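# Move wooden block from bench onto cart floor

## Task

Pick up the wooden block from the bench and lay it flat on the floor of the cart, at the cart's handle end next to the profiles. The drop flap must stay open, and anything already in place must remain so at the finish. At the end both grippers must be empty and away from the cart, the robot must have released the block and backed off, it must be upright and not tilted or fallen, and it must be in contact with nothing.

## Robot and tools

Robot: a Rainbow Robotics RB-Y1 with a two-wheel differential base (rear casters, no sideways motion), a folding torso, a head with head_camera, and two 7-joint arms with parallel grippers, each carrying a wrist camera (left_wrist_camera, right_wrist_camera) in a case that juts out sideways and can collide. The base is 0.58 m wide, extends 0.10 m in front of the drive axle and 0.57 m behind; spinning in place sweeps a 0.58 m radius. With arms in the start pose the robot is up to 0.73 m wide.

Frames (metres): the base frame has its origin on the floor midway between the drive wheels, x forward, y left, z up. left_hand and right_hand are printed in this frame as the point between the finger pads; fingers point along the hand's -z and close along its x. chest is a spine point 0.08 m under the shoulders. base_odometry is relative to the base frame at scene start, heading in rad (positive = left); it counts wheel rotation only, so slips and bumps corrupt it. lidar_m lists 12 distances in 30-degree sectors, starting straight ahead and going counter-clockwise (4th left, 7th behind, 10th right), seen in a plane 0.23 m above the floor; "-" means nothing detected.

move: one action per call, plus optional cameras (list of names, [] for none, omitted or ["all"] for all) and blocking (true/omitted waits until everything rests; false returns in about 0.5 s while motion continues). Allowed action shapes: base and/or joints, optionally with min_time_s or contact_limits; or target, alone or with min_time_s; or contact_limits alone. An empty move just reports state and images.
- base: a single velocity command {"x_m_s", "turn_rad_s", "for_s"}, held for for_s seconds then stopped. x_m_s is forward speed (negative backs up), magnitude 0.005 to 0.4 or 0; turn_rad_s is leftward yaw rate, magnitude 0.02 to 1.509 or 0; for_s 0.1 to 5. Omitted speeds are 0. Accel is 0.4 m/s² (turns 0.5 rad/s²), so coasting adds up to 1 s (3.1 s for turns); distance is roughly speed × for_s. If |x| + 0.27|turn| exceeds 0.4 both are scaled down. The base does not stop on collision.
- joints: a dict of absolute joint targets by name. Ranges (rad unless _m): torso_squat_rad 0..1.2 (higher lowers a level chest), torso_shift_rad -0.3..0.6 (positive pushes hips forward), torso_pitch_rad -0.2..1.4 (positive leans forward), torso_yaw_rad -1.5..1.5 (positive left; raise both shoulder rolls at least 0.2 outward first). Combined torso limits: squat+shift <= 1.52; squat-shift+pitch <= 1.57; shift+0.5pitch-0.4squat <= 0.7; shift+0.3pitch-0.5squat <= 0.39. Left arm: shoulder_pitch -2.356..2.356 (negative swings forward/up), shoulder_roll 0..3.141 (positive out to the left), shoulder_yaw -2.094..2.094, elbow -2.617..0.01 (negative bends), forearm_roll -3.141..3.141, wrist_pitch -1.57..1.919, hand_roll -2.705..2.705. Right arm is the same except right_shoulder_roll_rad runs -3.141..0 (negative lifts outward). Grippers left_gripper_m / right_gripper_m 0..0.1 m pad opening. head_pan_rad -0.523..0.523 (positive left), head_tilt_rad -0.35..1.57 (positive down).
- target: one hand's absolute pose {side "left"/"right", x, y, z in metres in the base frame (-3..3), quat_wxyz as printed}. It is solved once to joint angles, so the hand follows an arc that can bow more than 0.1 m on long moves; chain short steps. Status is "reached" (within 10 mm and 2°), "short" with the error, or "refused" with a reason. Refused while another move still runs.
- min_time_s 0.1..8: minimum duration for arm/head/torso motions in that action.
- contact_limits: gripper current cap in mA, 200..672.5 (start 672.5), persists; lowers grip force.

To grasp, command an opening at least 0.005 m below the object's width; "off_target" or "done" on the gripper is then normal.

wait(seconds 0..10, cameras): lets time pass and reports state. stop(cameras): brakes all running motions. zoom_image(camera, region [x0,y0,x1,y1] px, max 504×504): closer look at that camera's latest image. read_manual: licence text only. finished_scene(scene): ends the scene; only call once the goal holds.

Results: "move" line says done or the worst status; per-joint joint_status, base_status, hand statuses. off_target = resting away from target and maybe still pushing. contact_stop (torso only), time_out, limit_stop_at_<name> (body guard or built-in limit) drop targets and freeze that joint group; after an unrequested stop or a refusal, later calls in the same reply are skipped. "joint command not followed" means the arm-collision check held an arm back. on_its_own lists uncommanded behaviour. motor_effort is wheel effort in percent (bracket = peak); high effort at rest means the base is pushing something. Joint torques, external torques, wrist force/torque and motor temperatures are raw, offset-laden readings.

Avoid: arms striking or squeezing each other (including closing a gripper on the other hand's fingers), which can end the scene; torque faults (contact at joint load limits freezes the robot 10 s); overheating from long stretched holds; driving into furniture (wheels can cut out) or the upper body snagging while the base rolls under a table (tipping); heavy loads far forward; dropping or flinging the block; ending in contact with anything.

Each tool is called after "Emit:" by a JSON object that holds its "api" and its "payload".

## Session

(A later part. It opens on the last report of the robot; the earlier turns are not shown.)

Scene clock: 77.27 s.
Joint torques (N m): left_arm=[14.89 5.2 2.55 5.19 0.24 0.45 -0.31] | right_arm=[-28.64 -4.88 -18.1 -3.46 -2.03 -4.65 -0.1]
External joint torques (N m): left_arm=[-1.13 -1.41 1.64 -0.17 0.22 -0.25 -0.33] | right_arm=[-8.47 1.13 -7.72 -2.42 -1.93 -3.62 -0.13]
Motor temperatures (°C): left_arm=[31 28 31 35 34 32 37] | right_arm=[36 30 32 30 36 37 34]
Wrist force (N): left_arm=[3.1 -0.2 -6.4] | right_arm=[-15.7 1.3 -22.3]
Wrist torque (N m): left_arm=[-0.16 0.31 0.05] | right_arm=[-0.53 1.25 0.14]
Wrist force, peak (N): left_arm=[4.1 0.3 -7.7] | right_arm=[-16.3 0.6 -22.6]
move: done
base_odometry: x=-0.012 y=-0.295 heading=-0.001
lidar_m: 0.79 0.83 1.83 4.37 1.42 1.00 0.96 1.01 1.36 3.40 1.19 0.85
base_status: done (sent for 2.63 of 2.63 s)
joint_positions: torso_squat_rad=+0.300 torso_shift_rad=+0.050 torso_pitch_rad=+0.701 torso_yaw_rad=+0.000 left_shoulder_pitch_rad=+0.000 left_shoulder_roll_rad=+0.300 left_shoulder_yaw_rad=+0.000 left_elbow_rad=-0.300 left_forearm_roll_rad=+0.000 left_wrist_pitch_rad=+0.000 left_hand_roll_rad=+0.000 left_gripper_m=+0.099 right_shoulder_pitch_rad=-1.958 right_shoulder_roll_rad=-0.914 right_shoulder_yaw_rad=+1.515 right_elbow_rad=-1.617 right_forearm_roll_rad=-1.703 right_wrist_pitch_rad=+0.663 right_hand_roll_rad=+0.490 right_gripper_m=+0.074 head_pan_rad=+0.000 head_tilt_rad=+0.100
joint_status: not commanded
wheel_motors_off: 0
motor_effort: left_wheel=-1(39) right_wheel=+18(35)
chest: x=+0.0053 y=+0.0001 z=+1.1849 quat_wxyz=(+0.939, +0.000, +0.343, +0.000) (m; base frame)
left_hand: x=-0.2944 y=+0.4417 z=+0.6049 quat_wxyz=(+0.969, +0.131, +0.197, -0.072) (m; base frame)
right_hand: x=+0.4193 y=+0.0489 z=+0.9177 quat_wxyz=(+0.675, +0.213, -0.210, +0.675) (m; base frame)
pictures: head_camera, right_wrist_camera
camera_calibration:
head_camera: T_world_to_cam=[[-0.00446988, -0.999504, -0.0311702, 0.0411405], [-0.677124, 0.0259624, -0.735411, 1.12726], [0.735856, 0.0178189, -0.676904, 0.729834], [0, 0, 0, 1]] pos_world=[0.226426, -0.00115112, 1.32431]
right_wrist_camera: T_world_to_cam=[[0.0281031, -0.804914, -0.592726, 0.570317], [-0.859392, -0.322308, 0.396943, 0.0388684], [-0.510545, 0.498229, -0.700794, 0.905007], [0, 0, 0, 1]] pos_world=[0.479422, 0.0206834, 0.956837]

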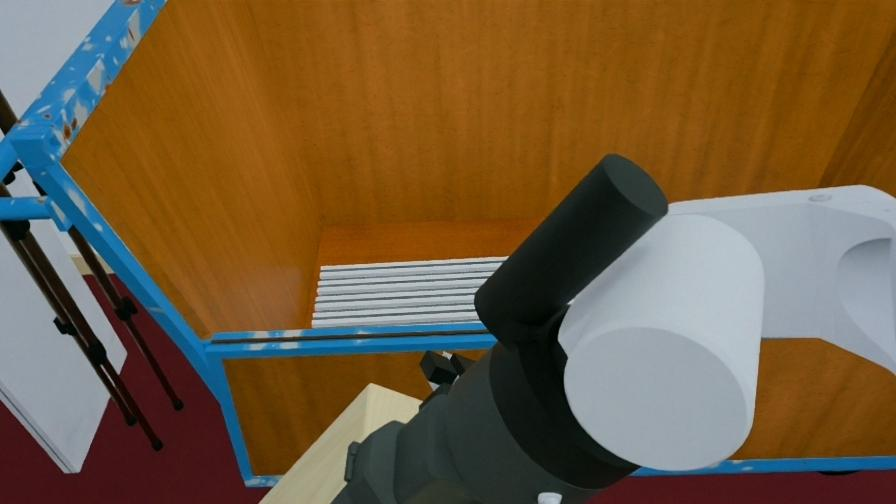

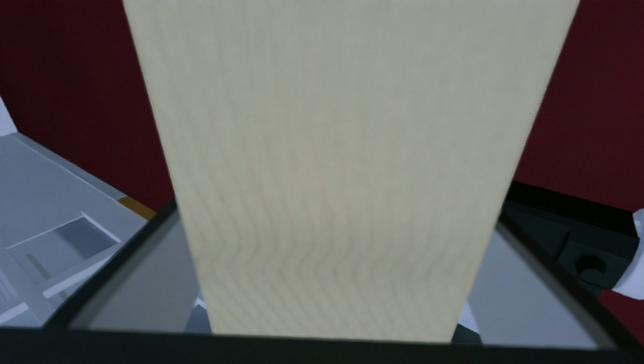

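Emit:
{"api": "move", "payload": {"base": {"x_m_s": 0.25, "for_s": 2.12}, "cameras": []}}

Emit:
{"api": "move", "payload": {"target": {"side": "right", "x": 0.50, "y": 0.08, "z": 0.90, "quat_wxyz": [0.674, 0.2127, -0.2127, 0.6745]}, "min_time_s": 1.5, "cameras": ["head_camera"]}}

Emit:
{"api": "move", "payload": {"joints": {"torso_squat_rad": 0.5, "torso_shift_rad": 0.15, "torso_pitch_rad": 0.85, "head_tilt_rad": 0.3}, "min_time_s": 2, "cameras": ["head_camera"]}}

Scene clock: 88.00 s.
Joint torques (N m): left_arm=[15.02 5.14 2.72 5.23 0.29 0.42 -0.25] | right_arm=[-29.6 -5.04 -18.36 -3.3 -2.01 -4.47 -0.17]
External joint torques (N m): left_arm=[-1 -1.48 1.8 -0.13 0.28 -0.28 -0.28] | right_arm=[-9.43 0.97 -7.98 -2.23 -1.91 -3.44 -0.2]
Motor temperatures (°C): left_arm=[31 28 31 35 34 32 37] | right_arm=[36 30 32 30 36 37 34]
Wrist force (N): left_arm=[3.4 -0.4 -7.4] | right_arm=[-15.9 1.9 -21.7]
Wrist torque (N m): left_arm=[-0.16 0.31 0.04] | right_arm=[-0.43 1.21 0.14]
Wrist force, peak (N): left_arm=[3.8 0.0 -7.9] | right_arm=[-17.2 0.2 -22.9]
move: done
base_odometry: x=+0.521 y=-0.295 heading=+0.000
lidar_m: 0.26 0.28 0.37 1.63 2.22 1.58 1.50 1.56 2.07 4.74 0.40 0.28
base_status: done (sent for 2.13 of 2.13 s)
joint_positions: torso_squat_rad=+0.300 torso_shift_rad=+0.050 torso_pitch_rad=+0.701 torso_yaw_rad=+0.000 left_shoulder_pitch_rad=+0.000 left_shoulder_roll_rad=+0.300 left_shoulder_yaw_rad=+0.000 left_elbow_rad=-0.300 left_forearm_roll_rad=+0.000 left_wrist_pitch_rad=+0.000 left_hand_roll_rad=+0.000 left_gripper_m=+0.099 right_shoulder_pitch_rad=-1.958 right_shoulder_roll_rad=-0.914 right_shoulder_yaw_rad=+1.515 right_elbow_rad=-1.617 right_forearm_roll_rad=-1.703 right_wrist_pitch_rad=+0.663 right_hand_roll_rad=+0.490 right_gripper_m=+0.074 head_pan_rad=+0.000 head_tilt_rad=+0.100
joint_status: not commanded
wheel_motors_off: 0
motor_effort: left_wheel=+2(34) right_wheel=-4(45)
chest: x=+0.0053 y=+0.0001 z=+1.1849 quat_wxyz=(+0.939, +0.000, +0.343, +0.000) (m; base frame)
left_hand: x=-0.2944 y=+0.4417 z=+0.6048 quat_wxyz=(+0.969, +0.131, +0.197, -0.072) (m; base frame)
right_hand: x=+0.4192 y=+0.0489 z=+0.9176 quat_wxyz=(+0.675, +0.213, -0.210, +0.675) (m; base frame)
pictures: none
No camera images: "cameras" was empty.

Scene clock: 89.83 s.
Joint torques (N m): left_arm=[14.9 5.06 2.64 5.12 0.24 0.46 -0.32] | right_arm=[-33.88 -6.47 -17.1 -2.54 -3.39 -2.87 -0.15]
External joint torques (N m): left_arm=[-1.12 -1.55 1.73 -0.24 0.22 -0.24 -0.34] | right_arm=[-10.37 -0.54 -8.66 -1.69 -2.91 -2.13 -0.18]
Motor temperatures (°C): left_arm=[31 28 31 35 34 32 37] | right_arm=[36 30 32 30 36 37 34]
Wrist force (N): left_arm=[4.0 -0.4 -7.1] | right_arm=[-16.1 0.4 -22.5]
Wrist torque (N m): left_arm=[-0.21 0.37 0.12] | right_arm=[-0.66 1.25 0.13]
Wrist force, peak (N): left_arm=[3.9 -0.6 -7.8] | right_arm=[-18.4 1.1 -21.9]
move: done
base_odometry: x=+0.521 y=-0.295 heading=+0.000
lidar_m: 0.26 0.28 0.37 1.63 2.22 1.59 1.50 1.57 2.07 4.75 0.40 0.28
base_status: not commanded
joint_positions: torso_squat_rad=+0.300 torso_shift_rad=+0.050 torso_pitch_rad=+0.701 torso_yaw_rad=+0.000 left_shoulder_pitch_rad=+0.000 left_shoulder_roll_rad=+0.300 left_shoulder_yaw_rad=+0.000 left_elbow_rad=-0.300 left_forearm_roll_rad=+0.000 left_wrist_pitch_rad=+0.000 left_hand_roll_rad=+0.000 left_gripper_m=+0.099 right_shoulder_pitch_rad=-1.941 right_shoulder_roll_rad=-0.613 right_shoulder_yaw_rad=+1.405 right_elbow_rad=-0.986 right_forearm_roll_rad=-1.951 right_wrist_pitch_rad=+0.829 right_hand_roll_rad=+0.929 right_gripper_m=+0.074 head_pan_rad=+0.000 head_tilt_rad=+0.100
joint_status: all done
wheel_motors_off: 0
motor_effort: left_wheel=+3(4) right_wheel=-3(5)
chest: x=+0.0052 y=+0.0001 z=+1.1849 quat_wxyz=(+0.939, +0.000, +0.343, +0.000) (m; base frame)
left_hand: x=-0.2944 y=+0.4417 z=+0.6048 quat_wxyz=(+0.969, +0.131, +0.197, -0.072) (m; base frame)
right_hand: x=+0.4986 y=+0.0790 z=+0.8981 quat_wxyz=(+0.675, +0.212, -0.212, +0.674) (m; base frame)
right_hand_status: reached (checked arc, planned for 1.5 s): 3 mm and 0.2 deg off.
pictures: head_camera
camera_calibration:
head_camera: T_world_to_cam=[[-0.00447358, -0.999508, -0.031029, 0.0409575], [-0.677121, 0.0258612, -0.735417, 1.12734], [0.735858, 0.0177205, -0.676904, 0.729901], [0, 0, 0, 1]] pos_world=[0.226426, -0.00115117, 1.32441]

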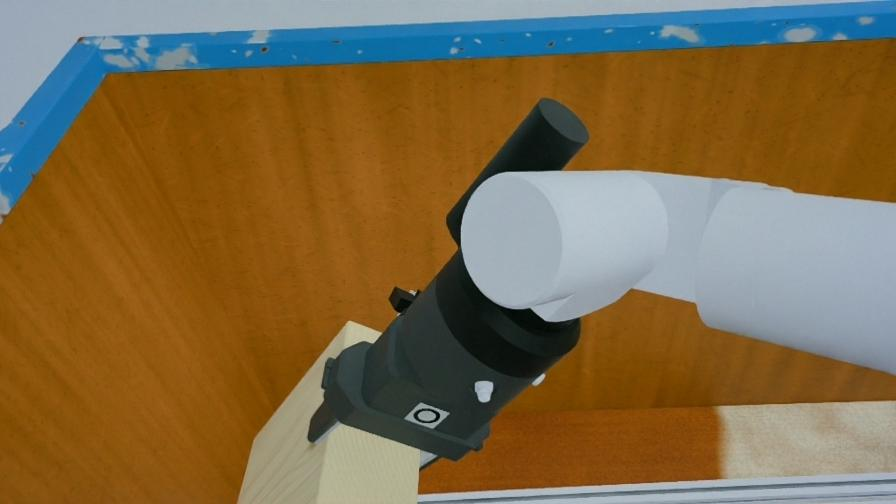

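Scene clock: 92.13 s.
Joint torques (N m): left_arm=[18.14 4.53 2.36 6.6 0.2 0.73 -0.28] | right_arm=[-32.5 -4.97 -16.5 -4.95 -3.78 -2.03 -0.26]
External joint torques (N m): left_arm=[-1.33 -1.17 1.55 -0.11 0.19 -0.24 -0.32] | right_arm=[-10.34 -0.31 -8.56 -3.14 -3.21 -1.53 -0.29]
Motor temperatures (°C): left_arm=[31 28 31 35 34 32 37] | right_arm=[36 30 32 30 36 37 34]
Wrist force (N): left_arm=[4.6 -0.6 -6.3] | right_arm=[-15.6 -3.2 -21.6]
Wrist torque (N m): left_arm=[-0.12 0.41 0.04] | right_arm=[-0.58 1.24 -0.05]
Wrist force, peak (N): left_arm=[4.5 0.0 -7.2] | right_arm=[-16.5 -3.8 -22.4]
move: done
base_odometry: x=+0.521 y=-0.295 heading=+0.000
lidar_m: 0.26 0.27 0.38 1.63 2.21 1.57 1.49 1.56 2.09 4.72 0.39 0.28
base_status: not commanded
joint_positions: torso_squat_rad=+0.500 torso_shift_rad=+0.150 torso_pitch_rad=+0.851 torso_yaw_rad=+0.000 left_shoulder_pitch_rad=+0.000 left_shoulder_roll_rad=+0.300 left_shoulder_yaw_rad=+0.000 left_elbow_rad=-0.300 left_forearm_roll_rad=+0.000 left_wrist_pitch_rad=+0.000 left_hand_roll_rad=+0.000 left_gripper_m=+0.099 right_shoulder_pitch_rad=-1.941 right_shoulder_roll_rad=-0.613 right_shoulder_yaw_rad=+1.405 right_elbow_rad=-0.986 right_forearm_roll_rad=-1.951 right_wrist_pitch_rad=+0.829 right_hand_roll_rad=+0.929 right_gripper_m=+0.074 head_pan_rad=+0.000 head_tilt_rad=+0.300
joint_status: all done
wheel_motors_off: 0
motor_effort: left_wheel=+4(5) right_wheel=-4(5)
chest: x=+0.0968 y=+0.0001 z=+1.0919 quat_wxyz=(+0.911, +0.000, +0.413, +0.000) (m; base frame)
left_hand: x=-0.2863 y=+0.4417 z=+0.5632 quat_wxyz=(+0.951, +0.125, +0.269, -0.081) (m; base frame)
right_hand: x=+0.5419 y=+0.0789 z=+0.7345 quat_wxyz=(+0.689, +0.261, -0.161, +0.656) (m; base frame)
pictures: head_camera
camera_calibration:
head_camera: T_world_to_cam=[[-0.0149305, -0.999506, -0.0276564, 0.0365115], [-0.888255, 0.0259586, -0.458616, 0.837707], [0.459107, 0.0177186, -0.888204, 0.897285], [0, 0, 0, 1]] pos_world=[0.332692, -0.00115088, 1.18217]

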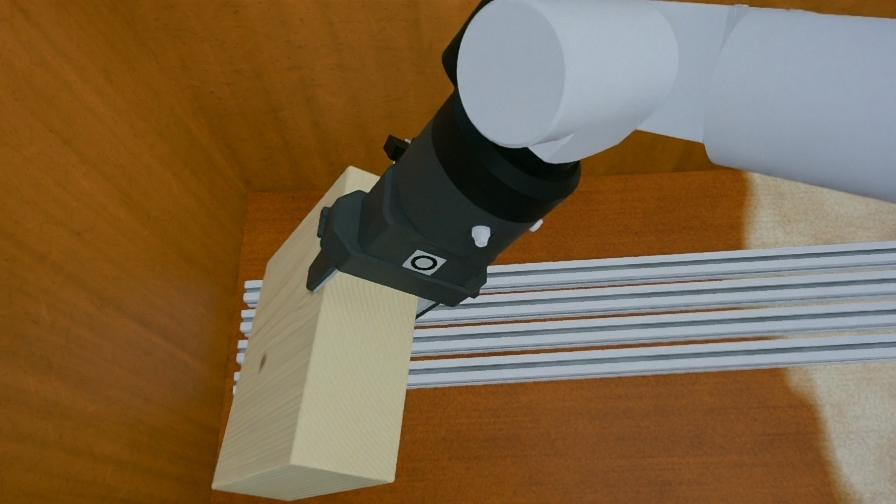

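Emit:
{"api": "move", "payload": {"target": {"side": "right", "x": 0.48, "y": 0.10, "z": 0.80, "quat_wxyz": [0.674, 0.2127, -0.2127, 0.6745]}, "min_time_s": 1.5, "cameras": []}}

Emit:
{"api": "move", "payload": {"joints": {"torso_squat_rad": 0.6, "torso_shift_rad": 0.25, "torso_pitch_rad": 1.0, "head_tilt_rad": 0.3}, "min_time_s": 1.5, "cameras": []}}

Emit:
{"api": "move", "payload": {"target": {"side": "right", "x": 0.48, "y": 0.124, "z": 0.75, "quat_wxyz": [0.674, 0.2127, -0.2127, 0.6745]}, "min_time_s": 1.5, "cameras": ["head_camera"]}}

Emit:
{"api": "move", "payload": {"joints": {"torso_squat_rad": 0.7, "torso_shift_rad": 0.33, "torso_pitch_rad": 1.2}, "min_time_s": 1.5, "cameras": ["head_camera"]}}

Scene clock: 98.20 s.
Joint torques (N m): left_arm=[17.9 4.44 2.56 6.57 0.22 0.67 -0.24] | right_arm=[-29.76 -4.02 -17.69 -4.69 -1 -5.4 0.22]
External joint torques (N m): left_arm=[-1.56 -1.26 1.74 -0.14 0.21 -0.31 -0.27] | right_arm=[-9.72 0.45 -7.38 -3.37 -1.2 -4.25 0.19]
Motor temperatures (°C): left_arm=[31 28 31 36 34 32 37] | right_arm=[36 30 32 30 36 37 34]
Wrist force (N): left_arm=[4.0 0.2 -7.4] | right_arm=[-16.7 0.1 -22.4]
Wrist torque (N m): left_arm=[-0.22 0.39 0.07] | right_arm=[-0.39 1.32 -0.13]
Wrist force, peak (N): left_arm=[5.3 0.0 -7.5] | right_arm=[-17.4 0.6 -22.9]
move: done
base_odometry: x=+0.521 y=-0.295 heading=+0.000
lidar_m: 0.26 0.27 0.36 1.64 2.23 1.58 1.50 1.57 2.10 4.75 0.39 0.28
base_status: not commanded
joint_positions: torso_squat_rad=+0.500 torso_shift_rad=+0.150 torso_pitch_rad=+0.851 torso_yaw_rad=+0.000 left_shoulder_pitch_rad=+0.000 left_shoulder_roll_rad=+0.300 left_shoulder_yaw_rad=+0.000 left_elbow_rad=-0.300 left_forearm_roll_rad=+0.000 left_wrist_pitch_rad=+0.000 left_hand_roll_rad=+0.000 left_gripper_m=+0.099 right_shoulder_pitch_rad=-2.114 right_shoulder_roll_rad=-0.821 right_shoulder_yaw_rad=+1.586 right_elbow_rad=-1.658 right_forearm_roll_rad=-1.457 right_wrist_pitch_rad=+0.617 right_hand_roll_rad=+0.189 right_gripper_m=+0.074 head_pan_rad=+0.000 head_tilt_rad=+0.300
joint_status: all done
wheel_motors_off: 0
motor_effort: left_wheel=+2(3) right_wheel=-2(5)
chest: x=+0.0967 y=+0.0001 z=+1.0919 quat_wxyz=(+0.911, +0.000, +0.413, +0.000) (m; base frame)
left_hand: x=-0.2863 y=+0.4417 z=+0.5632 quat_wxyz=(+0.951, +0.125, +0.269, -0.081) (m; base frame)
right_hand: x=+0.4794 y=+0.0989 z=+0.7982 quat_wxyz=(+0.674, +0.213, -0.210, +0.675) (m; base frame)
right_hand_status: reached (checked arc, planned for 1.5 s): 2 mm and 0.3 deg off.
pictures: none
No camera images: "cameras" was empty.

Scene clock: 100.00 s.
Joint torques (N m): left_arm=[20.78 3.39 2.39 7.77 0.19 0.95 -0.31] | right_arm=[-28.46 -2.78 -18.05 -6.93 -1.17 -5.1 0.19]
External joint torques (N m): left_arm=[-1.69 -1.27 1.7 -0.13 0.19 -0.27 -0.35] | right_arm=[-9.67 0.55 -8.34 -3.96 -1.11 -4.03 0.16]
Motor temperatures (°C): left_arm=[31 28 31 36 34 32 37] | right_arm=[36 30 32 30 36 37 34]
Wrist force (N): left_arm=[4.9 0.9 -5.9] | right_arm=[-15.4 -2.6 -21.3]
Wrist torque (N m): left_arm=[-0.27 0.41 0.07] | right_arm=[-0.56 1.27 -0.11]
Wrist force, peak (N): left_arm=[4.9 0.1 -6.9] | right_arm=[-16.7 -2.3 -23.2]
move: done
base_odometry: x=+0.521 y=-0.295 heading=-0.001
lidar_m: 0.26 0.28 0.37 1.63 2.22 1.57 1.49 1.56 2.09 4.75 0.39 0.29
base_status: not commanded
joint_positions: torso_squat_rad=+0.600 torso_shift_rad=+0.250 torso_pitch_rad=+1.001 torso_yaw_rad=+0.000 left_shoulder_pitch_rad=+0.000 left_shoulder_roll_rad=+0.300 left_shoulder_yaw_rad=+0.000 left_elbow_rad=-0.300 left_forearm_roll_rad=+0.000 left_wrist_pitch_rad=+0.000 left_hand_roll_rad=+0.000 left_gripper_m=+0.099 right_shoulder_pitch_rad=-2.114 right_shoulder_roll_rad=-0.821 right_shoulder_yaw_rad=+1.586 right_elbow_rad=-1.658 right_forearm_roll_rad=-1.457 right_wrist_pitch_rad=+0.617 right_hand_roll_rad=+0.189 right_gripper_m=+0.074 head_pan_rad=+0.000 head_tilt_rad=+0.300
joint_status: all done
wheel_motors_off: 0
motor_effort: left_wheel=+0(5) right_wheel=+0(4)
chest: x=+0.1757 y=+0.0001 z=+1.0072 quat_wxyz=(+0.877, +0.000, +0.480, +0.000) (m; base frame)
left_hand: x=-0.2820 y=+0.4417 z=+0.5416 quat_wxyz=(+0.929, +0.119, +0.340, -0.091) (m; base frame)
right_hand: x=+0.5104 y=+0.0988 z=+0.6596 quat_wxyz=(+0.688, +0.263, -0.159, +0.657) (m; base frame)
pictures: none
No camera images: "cameras" was empty.

Scene clock: 101.83 s.
Joint torques (N m): left_arm=[20.95 3.39 2.36 7.71 0.16 0.94 -0.35] | right_arm=[-27.48 -2.77 -20.02 -5.9 1.23 -5.29 -0.12]
External joint torques (N m): left_arm=[-1.52 -1.27 1.67 -0.19 0.16 -0.28 -0.39] | right_arm=[-9.49 0.13 -9.67 -3.53 0.77 -4.23 -0.15]
Motor temperatures (°C): left_arm=[31 28 31 36 34 32 37] | right_arm=[36 30 32 30 36 37 34]
Wrist force (N): left_arm=[5.3 -0.1 -6.7] | right_arm=[-16.2 0.9 -21.9]
Wrist torque (N m): left_arm=[-0.16 0.43 0.07] | right_arm=[-0.21 1.29 -0.12]
Wrist force, peak (N): left_arm=[5.4 1.3 -7.2] | right_arm=[-17.2 -3.4 -22.6]
move: done
base_odometry: x=+0.521 y=-0.295 heading=-0.001
lidar_m: 0.26 0.28 0.37 1.63 2.21 1.58 1.50 1.55 2.10 4.75 0.41 0.28
base_status: not commanded
joint_positions: torso_squat_rad=+0.600 torso_shift_rad=+0.250 torso_pitch_rad=+1.001 torso_yaw_rad=+0.000 left_shoulder_pitch_rad=+0.000 left_shoulder_roll_rad=+0.300 left_shoulder_yaw_rad=+0.000 left_elbow_rad=-0.300 left_forearm_roll_rad=+0.000 left_wrist_pitch_rad=+0.000 left_hand_roll_rad=+0.000 left_gripper_m=+0.099 right_shoulder_pitch_rad=-2.285 right_shoulder_roll_rad=-0.843 right_shoulder_yaw_rad=+1.544 right_elbow_rad=-2.009 right_forearm_roll_rad=-1.104 right_wrist_pitch_rad=+0.800 right_hand_roll_rad=-0.317 right_gripper_m=+0.074 head_pan_rad=+0.000 head_tilt_rad=+0.300
joint_status: all done
wheel_motors_off: 0
motor_effort: left_wheel=+1(1) right_wheel=+1(4)
chest: x=+0.1757 y=+0.0001 z=+1.0072 quat_wxyz=(+0.877, +0.000, +0.480, +0.000) (m; base frame)
left_hand: x=-0.2820 y=+0.4417 z=+0.5416 quat_wxyz=(+0.929, +0.119, +0.340, -0.091) (m; base frame)
right_hand: x=+0.4802 y=+0.1233 z=+0.7487 quat_wxyz=(+0.674, +0.216, -0.210, +0.675) (m; base frame)
right_hand_status: reached (checked arc, planned for 1.5 s): 2 mm and 0.5 deg off.
pictures: head_camera
camera_calibration:
head_camera: T_world_to_cam=[[-0.0188976, -0.999506, -0.0251173, 0.0334878], [-0.946783, 0.025963, -0.320824, 0.740542], [0.321318, 0.0177179, -0.946806, 0.868923], [0, 0, 0, 1]] pos_world=[0.422565, -0.00115086, 1.06113]

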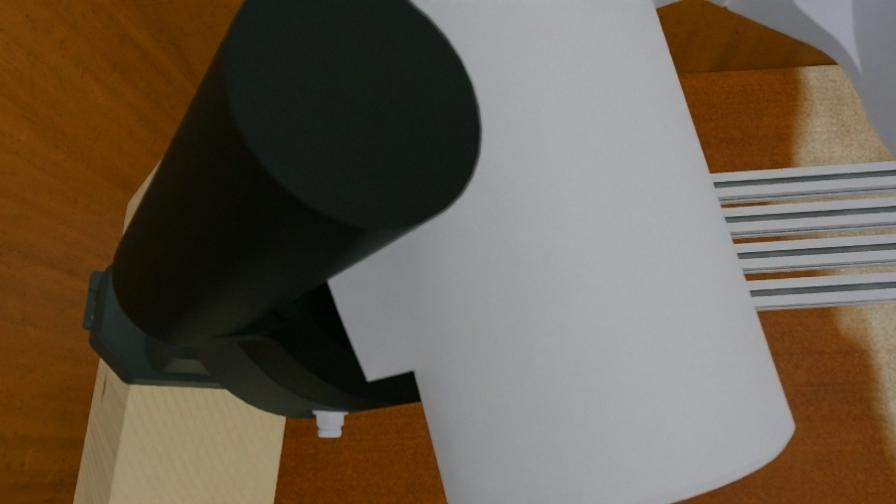

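Scene clock: 103.63 s.
Joint torques (N m): left_arm=[23.6 2.11 2.3 9.13 0.22 1.25 -0.13] | right_arm=[-24.86 0.8 -18.65 -9.44 0.2 -5.72 -0.21]
External joint torques (N m): left_arm=[-2.05 -1.01 1.78 -0.07 0.22 -0.26 -0.17] | right_arm=[-8.3 2.13 -9.07 -5.23 -0.01 -4.54 -0.24]
Motor temperatures (°C): left_arm=[31 28 31 36 34 32 37] | right_arm=[36 30 32 30 36 37 34]
Wrist force (N): left_arm=[5.9 0.4 -5.3] | right_arm=[-16.0 -4.5 -21.0]
Wrist torque (N m): left_arm=[-0.19 0.48 0.03] | right_arm=[-0.62 1.23 -0.11]
Wrist force, peak (N): left_arm=[6.8 -0.2 -5.7] | right_arm=[-17.6 -3.6 -23.0]
move: done
base_odometry: x=+0.521 y=-0.295 heading=-0.001
lidar_m: 0.25 0.27 0.38 1.63 2.22 1.58 1.49 1.57 2.09 4.74 0.40 0.27
base_status: not commanded
joint_positions: torso_squat_rad=+0.700 torso_shift_rad=+0.330 torso_pitch_rad=+1.200 torso_yaw_rad=+0.000 left_shoulder_pitch_rad=+0.000 left_shoulder_roll_rad=+0.300 left_shoulder_yaw_rad=+0.000 left_elbow_rad=-0.300 left_forearm_roll_rad=+0.000 left_wrist_pitch_rad=+0.000 left_hand_roll_rad=+0.000 left_gripper_m=+0.099 right_shoulder_pitch_rad=-2.286 right_shoulder_roll_rad=-0.844 right_shoulder_yaw_rad=+1.544 right_elbow_rad=-2.008 right_forearm_roll_rad=-1.104 right_wrist_pitch_rad=+0.800 right_hand_roll_rad=-0.317 right_gripper_m=+0.074 head_pan_rad=+0.000 head_tilt_rad=+0.300
joint_status: all done
wheel_motors_off: 0
motor_effort: left_wheel=-2(4) right_wheel=+2(5)
chest: x=+0.2341 y=+0.0001 z=+0.8992 quat_wxyz=(+0.825, +0.000, +0.565, +0.000) (m; base frame)
left_hand: x=-0.3065 y=+0.4417 z=+0.5332 quat_wxyz=(+0.890, +0.109, +0.430, -0.102) (m; base frame)
right_hand: x=+0.4820 y=+0.1231 z=+0.5856 quat_wxyz=(+0.691, +0.281, -0.142, +0.650) (m; base frame)
pictures: head_camera
camera_calibration:
head_camera: T_world_to_cam=[[-0.0235934, -0.999505, -0.0208042, 0.0290263], [-0.991493, 0.0260586, -0.127526, 0.597806], [0.128005, 0.0176184, -0.991617, 0.833464], [0, 0, 0, 1]] pos_world=[0.486718, -0.00125033, 0.903316]

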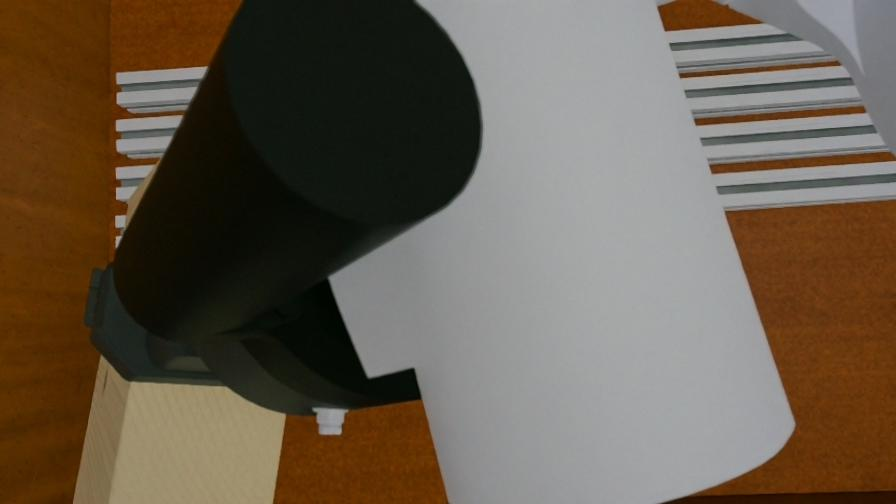

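Emit:
{"api": "move", "payload": {"target": {"side": "right", "x": 0.475, "y": 0.10, "z": 0.53, "quat_wxyz": [0.674, 0.2127, -0.2127, 0.6745]}, "min_time_s": 2, "cameras": ["head_camera", "right_wrist_camera"]}}

Scene clock: 107.07 s.
Joint torques (N m): left_arm=[23.91 2.06 2.26 9.02 0.24 1.33 -0.23] | right_arm=[-20.46 1.57 -14.4 -13.05 2.18 -4.79 -0.22]
External joint torques (N m): left_arm=[-1.74 -1.06 1.75 -0.18 0.24 -0.18 -0.28] | right_arm=[-6.11 2.67 -6.1 -7.36 1.59 -3.78 -0.24]
Motor temperatures (°C): left_arm=[31 28 31 36 34 32 37] | right_arm=[36 30 32 30 36 37 34]
Wrist force (N): left_arm=[6.1 -0.2 -5.9] | right_arm=[-16.0 1.6 -21.6]
Wrist torque (N m): left_arm=[-0.14 0.52 0.05] | right_arm=[-0.21 1.28 -0.13]
Wrist force, peak (N): left_arm=[6.7 0.3 -6.0] | right_arm=[-16.9 2.1 -22.4]
move: done
base_odometry: x=+0.521 y=-0.295 heading=-0.001
lidar_m: 0.27 0.28 0.38 1.64 2.22 1.58 1.50 1.56 2.08 4.75 0.40 0.28
base_status: not commanded
joint_positions: torso_squat_rad=+0.700 torso_shift_rad=+0.330 torso_pitch_rad=+1.200 torso_yaw_rad=+0.000 left_shoulder_pitch_rad=+0.000 left_shoulder_roll_rad=+0.300 left_shoulder_yaw_rad=+0.000 left_elbow_rad=-0.300 left_forearm_roll_rad=+0.000 left_wrist_pitch_rad=+0.000 left_hand_roll_rad=+0.000 left_gripper_m=+0.099 right_shoulder_pitch_rad=-2.116 right_shoulder_roll_rad=-0.854 right_shoulder_yaw_rad=+1.624 right_elbow_rad=-2.062 right_forearm_roll_rad=-0.606 right_wrist_pitch_rad=+0.839 right_hand_roll_rad=-0.466 right_gripper_m=+0.074 head_pan_rad=+0.000 head_tilt_rad=+0.300
joint_status: all done
wheel_motors_off: 0
motor_effort: left_wheel=-2(3) right_wheel=+2(5)
chest: x=+0.2341 y=+0.0001 z=+0.8992 quat_wxyz=(+0.825, +0.000, +0.565, +0.000) (m; base frame)
left_hand: x=-0.3065 y=+0.4417 z=+0.5332 quat_wxyz=(+0.890, +0.109, +0.430, -0.102) (m; base frame)
right_hand: x=+0.4751 y=+0.0990 z=+0.5288 quat_wxyz=(+0.675, +0.212, -0.211, +0.674) (m; base frame)
right_hand_status: reached (checked arc, planned for 2.0 s): 2 mm and 0.3 deg off.
pictures: head_camera, right_wrist_camera
camera_calibration:
head_camera: T_world_to_cam=[[-0.0235934, -0.999505, -0.0208042, 0.0290263], [-0.991493, 0.0260586, -0.127526, 0.597806], [0.128005, 0.0176184, -0.991617, 0.833464], [0, 0, 0, 1]] pos_world=[0.486718, -0.00125033, 0.903316]
right_wrist_camera: T_world_to_cam=[[0.0276966, -0.805433, -0.592039, 0.378347], [-0.860455, -0.320654, 0.395976, 0.258228], [-0.508772, 0.498456, -0.70192, 0.635677], [0, 0, 0, 1]] pos_world=[0.535129, 0.0706775, 0.567938]

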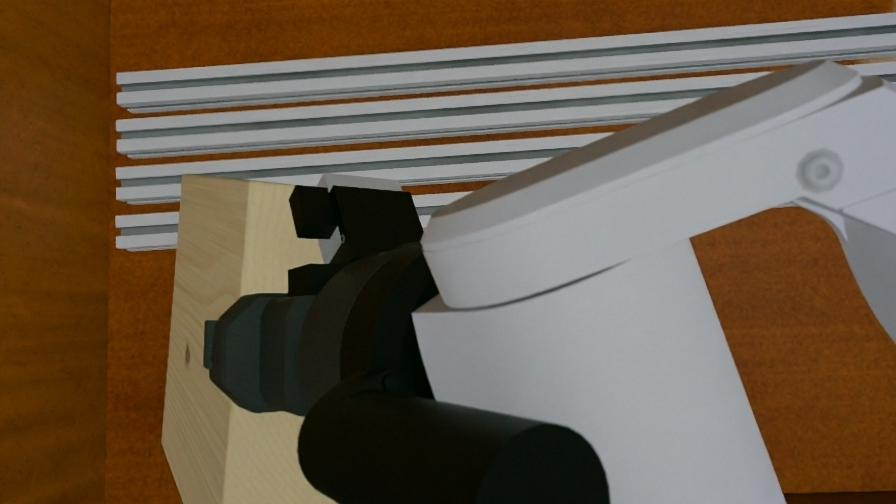

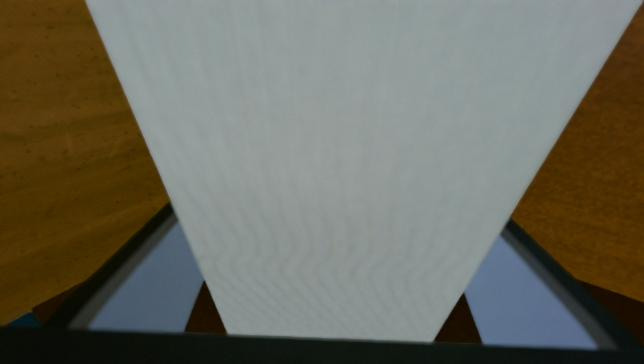

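Emit:
{"api": "move", "payload": {"target": {"side": "right", "x": 0.475, "y": 0.10, "z": 0.50, "quat_wxyz": [0.674, 0.2127, -0.2127, 0.6745]}, "min_time_s": 1.5, "cameras": ["head_camera"]}}

Scene clock: 115.23 s.
Joint torques (N m): left_arm=[23.79 1.93 2.06 9.17 0.22 1.27 -0.29] | right_arm=[-2.17 -2.84 5.95 2.47 -2.56 5.39 0.1]
External joint torques (N m): left_arm=[-1.85 -1.22 1.54 -0.03 0.23 -0.23 -0.33] | right_arm=[12.03 -1.98 14.02 8.36 -3.13 6.43 0.07]
Motor temperatures (°C): left_arm=[31 28 31 36 34 32 37] | right_arm=[36 30 32 30 36 37 34]
Wrist force (N): left_arm=[6.1 0.1 -5.4] | right_arm=[11.4 -4.3 20.9]
Wrist torque (N m): left_arm=[-0.16 0.52 0.02] | right_arm=[-0.26 -4.34 -0.07]
Wrist force, peak (N): left_arm=[7.0 0.1 -6.0] | right_arm=[6.1 3.9 44.6]
move: done
base_odometry: x=+0.521 y=-0.295 heading=-0.001
lidar_m: 0.26 0.28 0.37 1.62 2.22 1.57 1.49 1.58 2.09 4.75 0.41 0.28
base_status: not commanded
joint_positions: torso_squat_rad=+0.700 torso_shift_rad=+0.329 torso_pitch_rad=+1.199 torso_yaw_rad=+0.000 left_shoulder_pitch_rad=+0.000 left_shoulder_roll_rad=+0.300 left_shoulder_yaw_rad=+0.000 left_elbow_rad=-0.300 left_forearm_roll_rad=+0.000 left_wrist_pitch_rad=+0.000 left_hand_roll_rad=+0.000 left_gripper_m=+0.099 right_shoulder_pitch_rad=-2.067 right_shoulder_roll_rad=-0.825 right_shoulder_yaw_rad=+1.643 right_elbow_rad=-1.971 right_forearm_roll_rad=-0.555 right_wrist_pitch_rad=+0.770 right_hand_roll_rad=-0.447 right_gripper_m=+0.074 head_pan_rad=+0.000 head_tilt_rad=+0.300
joint_status: all done
wheel_motors_off: 0
motor_effort: left_wheel=-5(7) right_wheel=+5(9)
chest: x=+0.2335 y=-0.0001 z=+0.8996 quat_wxyz=(+0.826, +0.000, +0.564, +0.000) (m; base frame)
left_hand: x=-0.3067 y=+0.4417 z=+0.5331 quat_wxyz=(+0.891, +0.109, +0.430, -0.102) (m; base frame)
right_hand: x=+0.4759 y=+0.1021 z=+0.5035 quat_wxyz=(+0.673, +0.214, -0.217, +0.675) (m; base frame)
right_hand_status: reached (checked arc, planned for 1.5 s): 4 mm and 0.5 deg off.
pictures: head_camera
camera_calibration:
head_camera: T_world_to_cam=[[-0.0236236, -0.999495, -0.0212375, 0.0292325], [-0.99135, 0.0261637, -0.128607, 0.598211], [0.129098, 0.0180157, -0.991468, 0.833569], [0, 0, 0, 1]] pos_world=[0.486115, -0.00145101, 0.904012]

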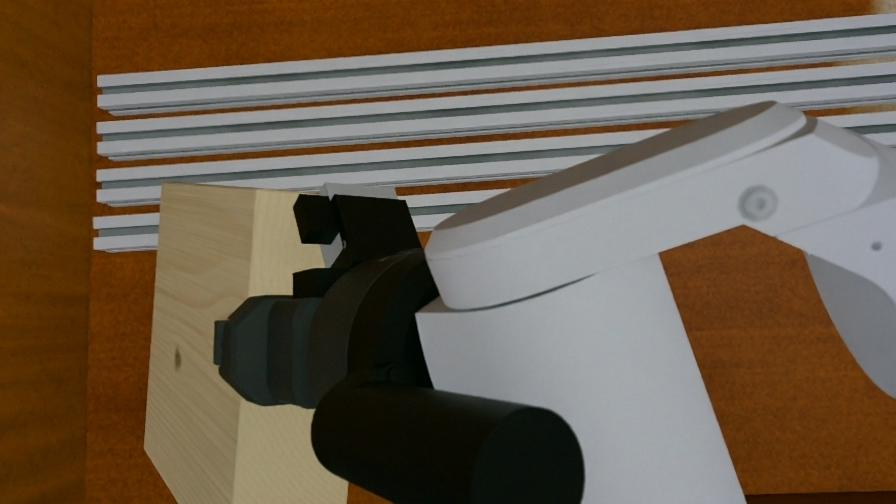

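Emit:
{"api": "move", "payload": {"target": {"side": "right", "x": 0.475, "y": 0.068, "z": 0.468, "quat_wxyz": [0.6533, 0.2706, -0.2706, 0.6533]}, "min_time_s": 2, "cameras": ["head_camera", "right_wrist_camera"]}}

Scene clock: 125.00 s.
Joint torques (N m): left_arm=[23.72 2.33 2 9.3 0.27 1.26 -0.25] | right_arm=[-5.95 -10.3 -1.82 3.66 -0.47 5.77 0.49]
External joint torques (N m): left_arm=[-1.92 -0.82 1.48 0.1 0.27 -0.25 -0.29] | right_arm=[6.1 -7.59 5.02 10.19 -0.9 7.04 0.45]
Motor temperatures (°C): left_arm=[32 28 31 36 34 32 37] | right_arm=[35 30 32 30 36 38 34]
Wrist force (N): left_arm=[6.2 0.3 -6.0] | right_arm=[7.3 4.3 13.3]
Wrist torque (N m): left_arm=[-0.17 0.53 0.03] | right_arm=[-0.37 -4.76 -0.28]
Wrist force, peak (N): left_arm=[6.7 -0.5 -6.2] | right_arm=[10.7 10.2 44.0]
move: done
base_odometry: x=+0.521 y=-0.295 heading=-0.001
lidar_m: 0.25 0.27 0.37 1.62 2.24 1.59 1.50 1.57 2.09 4.75 0.39 0.28
base_status: not commanded
joint_positions: torso_squat_rad=+0.700 torso_shift_rad=+0.330 torso_pitch_rad=+1.199 torso_yaw_rad=+0.000 left_shoulder_pitch_rad=+0.000 left_shoulder_roll_rad=+0.300 left_shoulder_yaw_rad=+0.000 left_elbow_rad=-0.300 left_forearm_roll_rad=+0.000 left_wrist_pitch_rad=+0.000 left_hand_roll_rad=+0.000 left_gripper_m=+0.099 right_shoulder_pitch_rad=-1.877 right_shoulder_roll_rad=-0.961 right_shoulder_yaw_rad=+1.633 right_elbow_rad=-1.887 right_forearm_roll_rad=-0.341 right_wrist_pitch_rad=+0.414 right_hand_roll_rad=-0.428 right_gripper_m=+0.076 head_pan_rad=+0.000 head_tilt_rad=+0.300
joint_status: all done
wheel_motors_off: 0
motor_effort: left_wheel=-4(6) right_wheel=+4(8)
chest: x=+0.2336 y=-0.0001 z=+0.8995 quat_wxyz=(+0.826, +0.000, +0.564, +0.000) (m; base frame)
left_hand: x=-0.3066 y=+0.4417 z=+0.5332 quat_wxyz=(+0.890, +0.109, +0.430, -0.102) (m; base frame)
right_hand: x=+0.4745 y=+0.0701 z=+0.4699 quat_wxyz=(+0.652, +0.273, -0.272, +0.653) (m; base frame)
right_hand_status: reached (checked arc, planned for 2.0 s): 3 mm and 0.4 deg off.
pictures: head_camera, right_wrist_camera
camera_calibration:
head_camera: T_world_to_cam=[[-0.0236282, -0.999495, -0.0212337, 0.0292315], [-0.991376, 0.0261643, -0.12841, 0.598132], [0.128901, 0.0180165, -0.991494, 0.833577], [0, 0, 0, 1]] pos_world=[0.486216, -0.00145101, 0.903913]
right_wrist_camera: T_world_to_cam=[[0.030793, -0.683549, -0.729255, 0.374744], [-0.860075, -0.389837, 0.329087, 0.30783], [-0.509237, 0.61708, -0.599908, 0.552433], [0, 0, 0, 1]] pos_world=[0.534537, 0.0352641, 0.50339]

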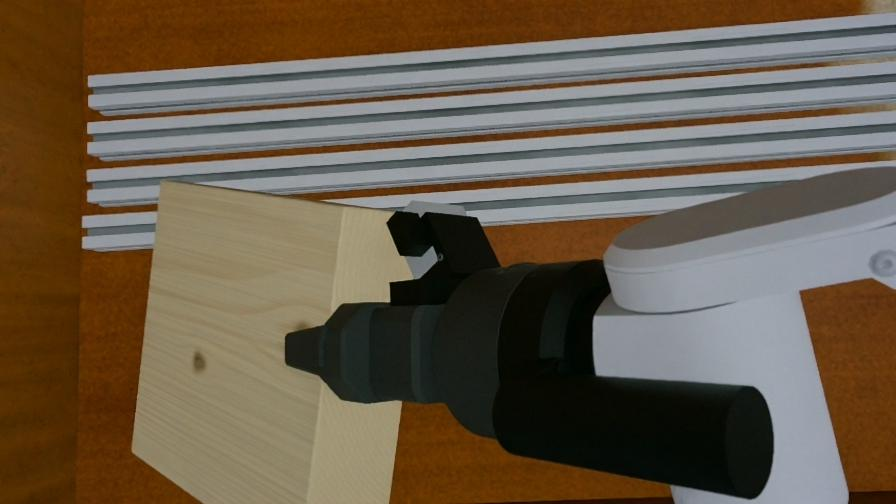

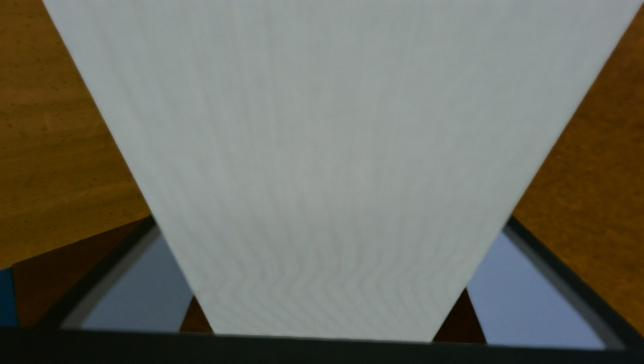

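Emit:
{"api": "move", "payload": {"target": {"side": "right", "x": 0.455, "y": 0.068, "z": 0.505, "quat_wxyz": [0.6185, 0.3428, -0.195, 0.6798]}, "min_time_s": 2, "cameras": ["head_camera"]}}

Scene clock: 136.33 s.
Joint torques (N m): left_arm=[23.56 2.26 2.24 9.23 0.32 1.27 -0.26] | right_arm=[-18.87 3.17 -12.4 -17.18 -0.89 -8.24 -0.25]
External joint torques (N m): left_arm=[-2.09 -0.87 1.73 0.03 0.32 -0.24 -0.3] | right_arm=[-4.3 5.83 -4.73 -12.39 -1.11 -6.82 -0.28]
Motor temperatures (°C): left_arm=[32 28 31 36 34 32 37] | right_arm=[35 30 32 30 35 38 34]
Wrist force (N): left_arm=[6.1 0.2 -5.3] | right_arm=[-22.3 -12.8 -17.7]
Wrist torque (N m): left_arm=[-0.16 0.47 0.04] | right_arm=[-0.76 1.82 0.39]
Wrist force, peak (N): left_arm=[6.8 0.6 -6.1] | right_arm=[-23.0 -13.2 -17.6]
move: done
base_odometry: x=+0.521 y=-0.295 heading=-0.001
lidar_m: 0.26 0.27 0.37 1.63 2.22 1.57 1.49 1.57 2.08 4.76 0.40 0.28
base_status: not commanded
joint_positions: torso_squat_rad=+0.700 torso_shift_rad=+0.330 torso_pitch_rad=+1.200 torso_yaw_rad=+0.000 left_shoulder_pitch_rad=+0.000 left_shoulder_roll_rad=+0.300 left_shoulder_yaw_rad=+0.000 left_elbow_rad=-0.300 left_forearm_roll_rad=+0.000 left_wrist_pitch_rad=+0.000 left_hand_roll_rad=+0.000 left_gripper_m=+0.099 right_shoulder_pitch_rad=-2.257 right_shoulder_roll_rad=-0.961 right_shoulder_yaw_rad=+1.949 right_elbow_rad=-1.925 right_forearm_roll_rad=-0.845 right_wrist_pitch_rad=+0.221 right_hand_roll_rad=-0.240 right_gripper_m=+0.074 head_pan_rad=+0.000 head_tilt_rad=+0.300
joint_status: all done
wheel_motors_off: 0
motor_effort: left_wheel=-6(7) right_wheel=+5(6)
chest: x=+0.2340 y=+0.0001 z=+0.8992 quat_wxyz=(+0.825, +0.000, +0.564, +0.000) (m; base frame)
left_hand: x=-0.3065 y=+0.4417 z=+0.5331 quat_wxyz=(+0.890, +0.109, +0.430, -0.102) (m; base frame)
right_hand: x=+0.4566 y=+0.0663 z=+0.5028 quat_wxyz=(+0.621, +0.339, -0.195, +0.679) (m; base frame)
right_hand_status: reached (checked arc, planned for 2.0 s): 3 mm and 0.5 deg off.
pictures: head_camera
camera_calibration:
head_camera: T_world_to_cam=[[-0.0235775, -0.999503, -0.0209073, 0.0291133], [-0.991468, 0.0260596, -0.12772, 0.597895], [0.128202, 0.0177176, -0.99159, 0.833554], [0, 0, 0, 1]] pos_world=[0.486617, -0.00125057, 0.903516]

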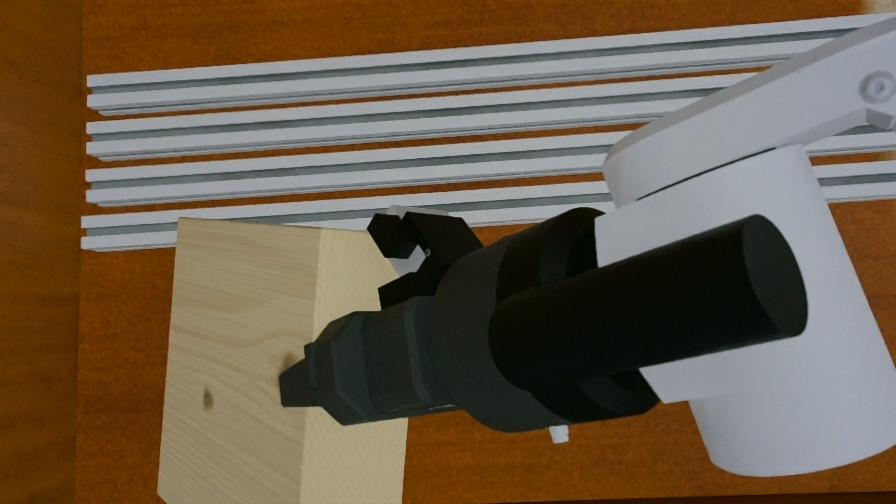

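Emit:
{"api": "move", "payload": {"target": {"side": "right", "x": 0.45, "y": 0.066, "z": 0.468, "quat_wxyz": [0.6185, 0.3428, -0.195, 0.6798]}, "min_time_s": 2, "cameras": ["head_camera"]}}

Scene clock: 144.10 s.
Joint torques (N m): left_arm=[23.76 2.16 2.06 9.26 0.27 1.29 -0.41] | right_arm=[9.05 6.14 15.16 -3.7 -1.5 8.1 -0.42]
External joint torques (N m): left_arm=[-1.87 -0.99 1.55 0.07 0.27 -0.21 -0.46] | right_arm=[23.47 8.61 22.46 1.05 -1.7 9.53 -0.45]
Motor temperatures (°C): left_arm=[32 28 31 36 34 32 37] | right_arm=[35 30 32 31 35 38 34]
Wrist force (N): left_arm=[5.8 0.1 -5.6] | right_arm=[23.9 -19.7 40.8]
Wrist torque (N m): left_arm=[-0.19 0.48 0.07] | right_arm=[-0.85 -4.30 0.26]
Wrist force, peak (N): left_arm=[6.6 0.7 -6.1] | right_arm=[24.1 -20.1 41.2]
move: done
base_odometry: x=+0.521 y=-0.295 heading=-0.001
lidar_m: 0.26 0.27 0.37 1.62 2.22 1.59 1.51 1.57 2.08 4.77 0.40 0.27
base_status: not commanded
joint_positions: torso_squat_rad=+0.700 torso_shift_rad=+0.329 torso_pitch_rad=+1.198 torso_yaw_rad=+0.000 left_shoulder_pitch_rad=+0.000 left_shoulder_roll_rad=+0.300 left_shoulder_yaw_rad=+0.000 left_elbow_rad=-0.300 left_forearm_roll_rad=+0.000 left_wrist_pitch_rad=+0.000 left_hand_roll_rad=+0.000 left_gripper_m=+0.099 right_shoulder_pitch_rad=-2.189 right_shoulder_roll_rad=-0.903 right_shoulder_yaw_rad=+1.965 right_elbow_rad=-1.800 right_forearm_roll_rad=-0.817 right_wrist_pitch_rad=+0.145 right_hand_roll_rad=-0.214 right_gripper_m=+0.075 head_pan_rad=+0.000 head_tilt_rad=+0.300
joint_status: all done
wheel_motors_off: 0
motor_effort: left_wheel=-10(10) right_wheel=-1(4)
chest: x=+0.2334 y=+0.0000 z=+0.8997 quat_wxyz=(+0.826, +0.000, +0.564, +0.000) (m; base frame)
left_hand: x=-0.3066 y=+0.4417 z=+0.5330 quat_wxyz=(+0.891, +0.109, +0.429, -0.102) (m; base frame)
right_hand: x=+0.4543 y=+0.0684 z=+0.4722 quat_wxyz=(+0.617, +0.342, -0.201, +0.679) (m; base frame)
right_hand_status: reached (checked arc, planned for 2.0 s): 6 mm and 0.8 deg off.
pictures: head_camera
camera_calibration:
head_camera: T_world_to_cam=[[-0.0237247, -0.999495, -0.0211611, 0.0292149], [-0.991295, 0.0262615, -0.129011, 0.598475], [0.129502, 0.0179161, -0.991417, 0.833537], [0, 0, 0, 1]] pos_world=[0.486014, -0.00145047, 0.904211]

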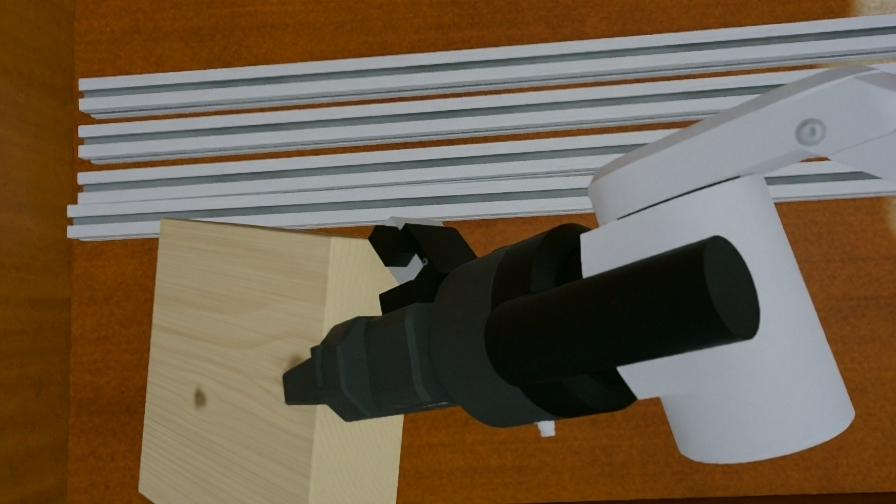

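Emit:
{"api": "move", "payload": {"target": {"side": "right", "x": 0.435, "y": 0.066, "z": 0.505, "quat_wxyz": [0.6185, 0.3428, -0.195, 0.6798]}, "min_time_s": 1.2, "cameras": []}}

Emit:
{"api": "move", "payload": {"target": {"side": "right", "x": 0.402, "y": 0.06, "z": 0.50, "quat_wxyz": [0.6185, 0.3428, -0.195, 0.6798]}, "min_time_s": 1.2, "cameras": ["head_camera"]}}

Scene clock: 148.20 s.
Joint torques (N m): left_arm=[23.78 1.94 2.23 9.24 0.25 1.24 -0.28] | right_arm=[-14.27 3.79 -13.47 -17.49 -0.25 -7.46 -0.43]
External joint torques (N m): left_arm=[-1.87 -1.19 1.72 0.04 0.25 -0.27 -0.32] | right_arm=[-0.71 6.44 -6.08 -11.99 -0.48 -6.04 -0.47]
Motor temperatures (°C): left_arm=[32 28 31 36 34 32 37] | right_arm=[35 30 32 31 35 38 34]
Wrist force (N): left_arm=[5.8 0.3 -5.9] | right_arm=[-20.4 -10.1 -17.0]
Wrist torque (N m): left_arm=[-0.20 0.47 0.02] | right_arm=[-0.44 1.32 0.02]
Wrist force, peak (N): left_arm=[7.0 -0.1 -6.2] | right_arm=[-28.4 -48.6 -5.9]
move: done
base_odometry: x=+0.521 y=-0.295 heading=-0.001
lidar_m: 0.25 0.25 0.35 1.63 2.22 1.58 1.51 1.56 2.10 4.76 0.39 0.28
base_status: not commanded
joint_positions: torso_squat_rad=+0.700 torso_shift_rad=+0.330 torso_pitch_rad=+1.200 torso_yaw_rad=+0.000 left_shoulder_pitch_rad=+0.000 left_shoulder_roll_rad=+0.300 left_shoulder_yaw_rad=+0.000 left_elbow_rad=-0.300 left_forearm_roll_rad=+0.000 left_wrist_pitch_rad=+0.000 left_hand_roll_rad=+0.000 left_gripper_m=+0.099 right_shoulder_pitch_rad=-2.173 right_shoulder_roll_rad=-0.978 right_shoulder_yaw_rad=+1.886 right_elbow_rad=-1.973 right_forearm_roll_rad=-0.763 right_wrist_pitch_rad=+0.285 right_hand_roll_rad=-0.264 right_gripper_m=+0.074 head_pan_rad=+0.000 head_tilt_rad=+0.300
joint_status: all done
wheel_motors_off: 0
motor_effort: left_wheel=-11(19) right_wheel=+0(6)
chest: x=+0.2341 y=+0.0000 z=+0.8992 quat_wxyz=(+0.825, +0.000, +0.565, +0.000) (m; base frame)
left_hand: x=-0.3065 y=+0.4417 z=+0.5331 quat_wxyz=(+0.890, +0.109, +0.430, -0.102) (m; base frame)
right_hand: x=+0.4371 y=+0.0644 z=+0.5026 quat_wxyz=(+0.619, +0.342, -0.193, +0.680) (m; base frame)
right_hand_status: reached (checked arc, planned for 1.2 s): 4 mm and 0.3 deg off.
pictures: none
No camera images: "cameras" was empty.

Scene clock: 149.73 s.
Joint torques (N m): left_arm=[23.61 2.03 2.28 9.01 0.34 1.21 -0.26] | right_arm=[-14.28 0.69 -12.74 -13.46 1.13 -5.26 0.28]
External joint torques (N m): left_arm=[-2.04 -1.11 1.76 -0.19 0.34 -0.29 -0.31] | right_arm=[-2.7 3.3 -6.15 -6.79 0.86 -3.84 0.24]
Motor temperatures (°C): left_arm=[32 28 31 36 34 32 37] | right_arm=[35 30 32 31 35 38 34]
Wrist force (N): left_arm=[7.0 0.1 -5.5] | right_arm=[-16.6 -1.6 -14.1]
Wrist torque (N m): left_arm=[-0.16 0.59 0.02] | right_arm=[0.29 0.79 -0.67]
Wrist force, peak (N): left_arm=[6.7 0.8 -5.9] | right_arm=[-6.1 -56.7 25.4]
move: done
base_odometry: x=+0.521 y=-0.295 heading=-0.001
lidar_m: 0.21 0.22 0.28 1.63 2.22 1.58 1.50 1.57 2.09 4.76 0.35 0.24
base_status: not commanded
joint_positions: torso_squat_rad=+0.700 torso_shift_rad=+0.330 torso_pitch_rad=+1.199 torso_yaw_rad=+0.000 left_shoulder_pitch_rad=+0.000 left_shoulder_roll_rad=+0.300 left_shoulder_yaw_rad=+0.000 left_elbow_rad=-0.300 left_forearm_roll_rad=+0.000 left_wrist_pitch_rad=+0.000 left_hand_roll_rad=+0.000 left_gripper_m=+0.099 right_shoulder_pitch_rad=-2.010 right_shoulder_roll_rad=-0.996 right_shoulder_yaw_rad=+1.791 right_elbow_rad=-2.048 right_forearm_roll_rad=-0.597 right_wrist_pitch_rad=+0.390 right_hand_roll_rad=-0.312 right_gripper_m=+0.074 head_pan_rad=+0.000 head_tilt_rad=+0.300
joint_status: all done
wheel_motors_off: 0
motor_effort: left_wheel=-8(24) right_wheel=+4(7)
chest: x=+0.2339 y=+0.0000 z=+0.8993 quat_wxyz=(+0.826, +0.000, +0.564, +0.000) (m; base frame)
left_hand: x=-0.3065 y=+0.4417 z=+0.5331 quat_wxyz=(+0.890, +0.109, +0.430, -0.102) (m; base frame)
right_hand: x=+0.4026 y=+0.0589 z=+0.4990 quat_wxyz=(+0.619, +0.342, -0.193, +0.680) (m; base frame)
right_hand_status: reached (checked arc, planned for 1.2 s): 2 mm and 0.3 deg off.
pictures: head_camera
camera_calibration:
head_camera: T_world_to_cam=[[-0.0236722, -0.999501, -0.0209224, 0.0290731], [-0.99144, 0.0261589, -0.127914, 0.597973], [0.128397, 0.0177153, -0.991565, 0.833549], [0, 0, 0, 1]] pos_world=[0.486517, -0.00135027, 0.903615]

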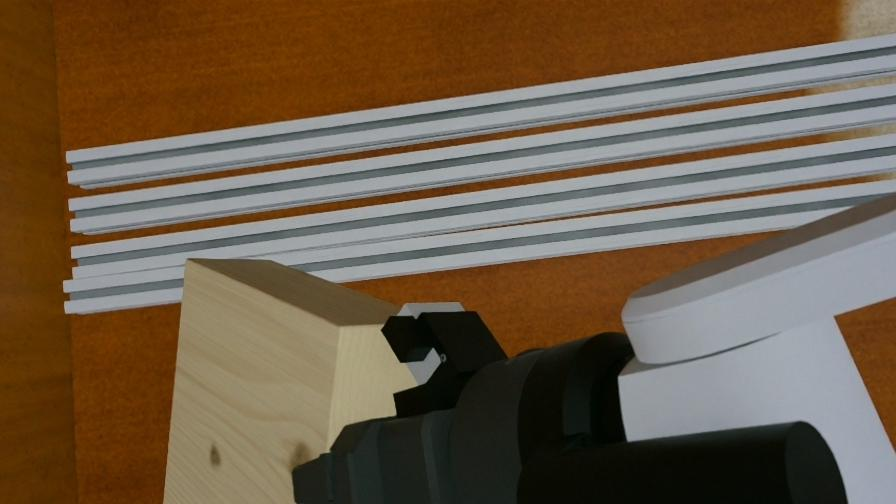

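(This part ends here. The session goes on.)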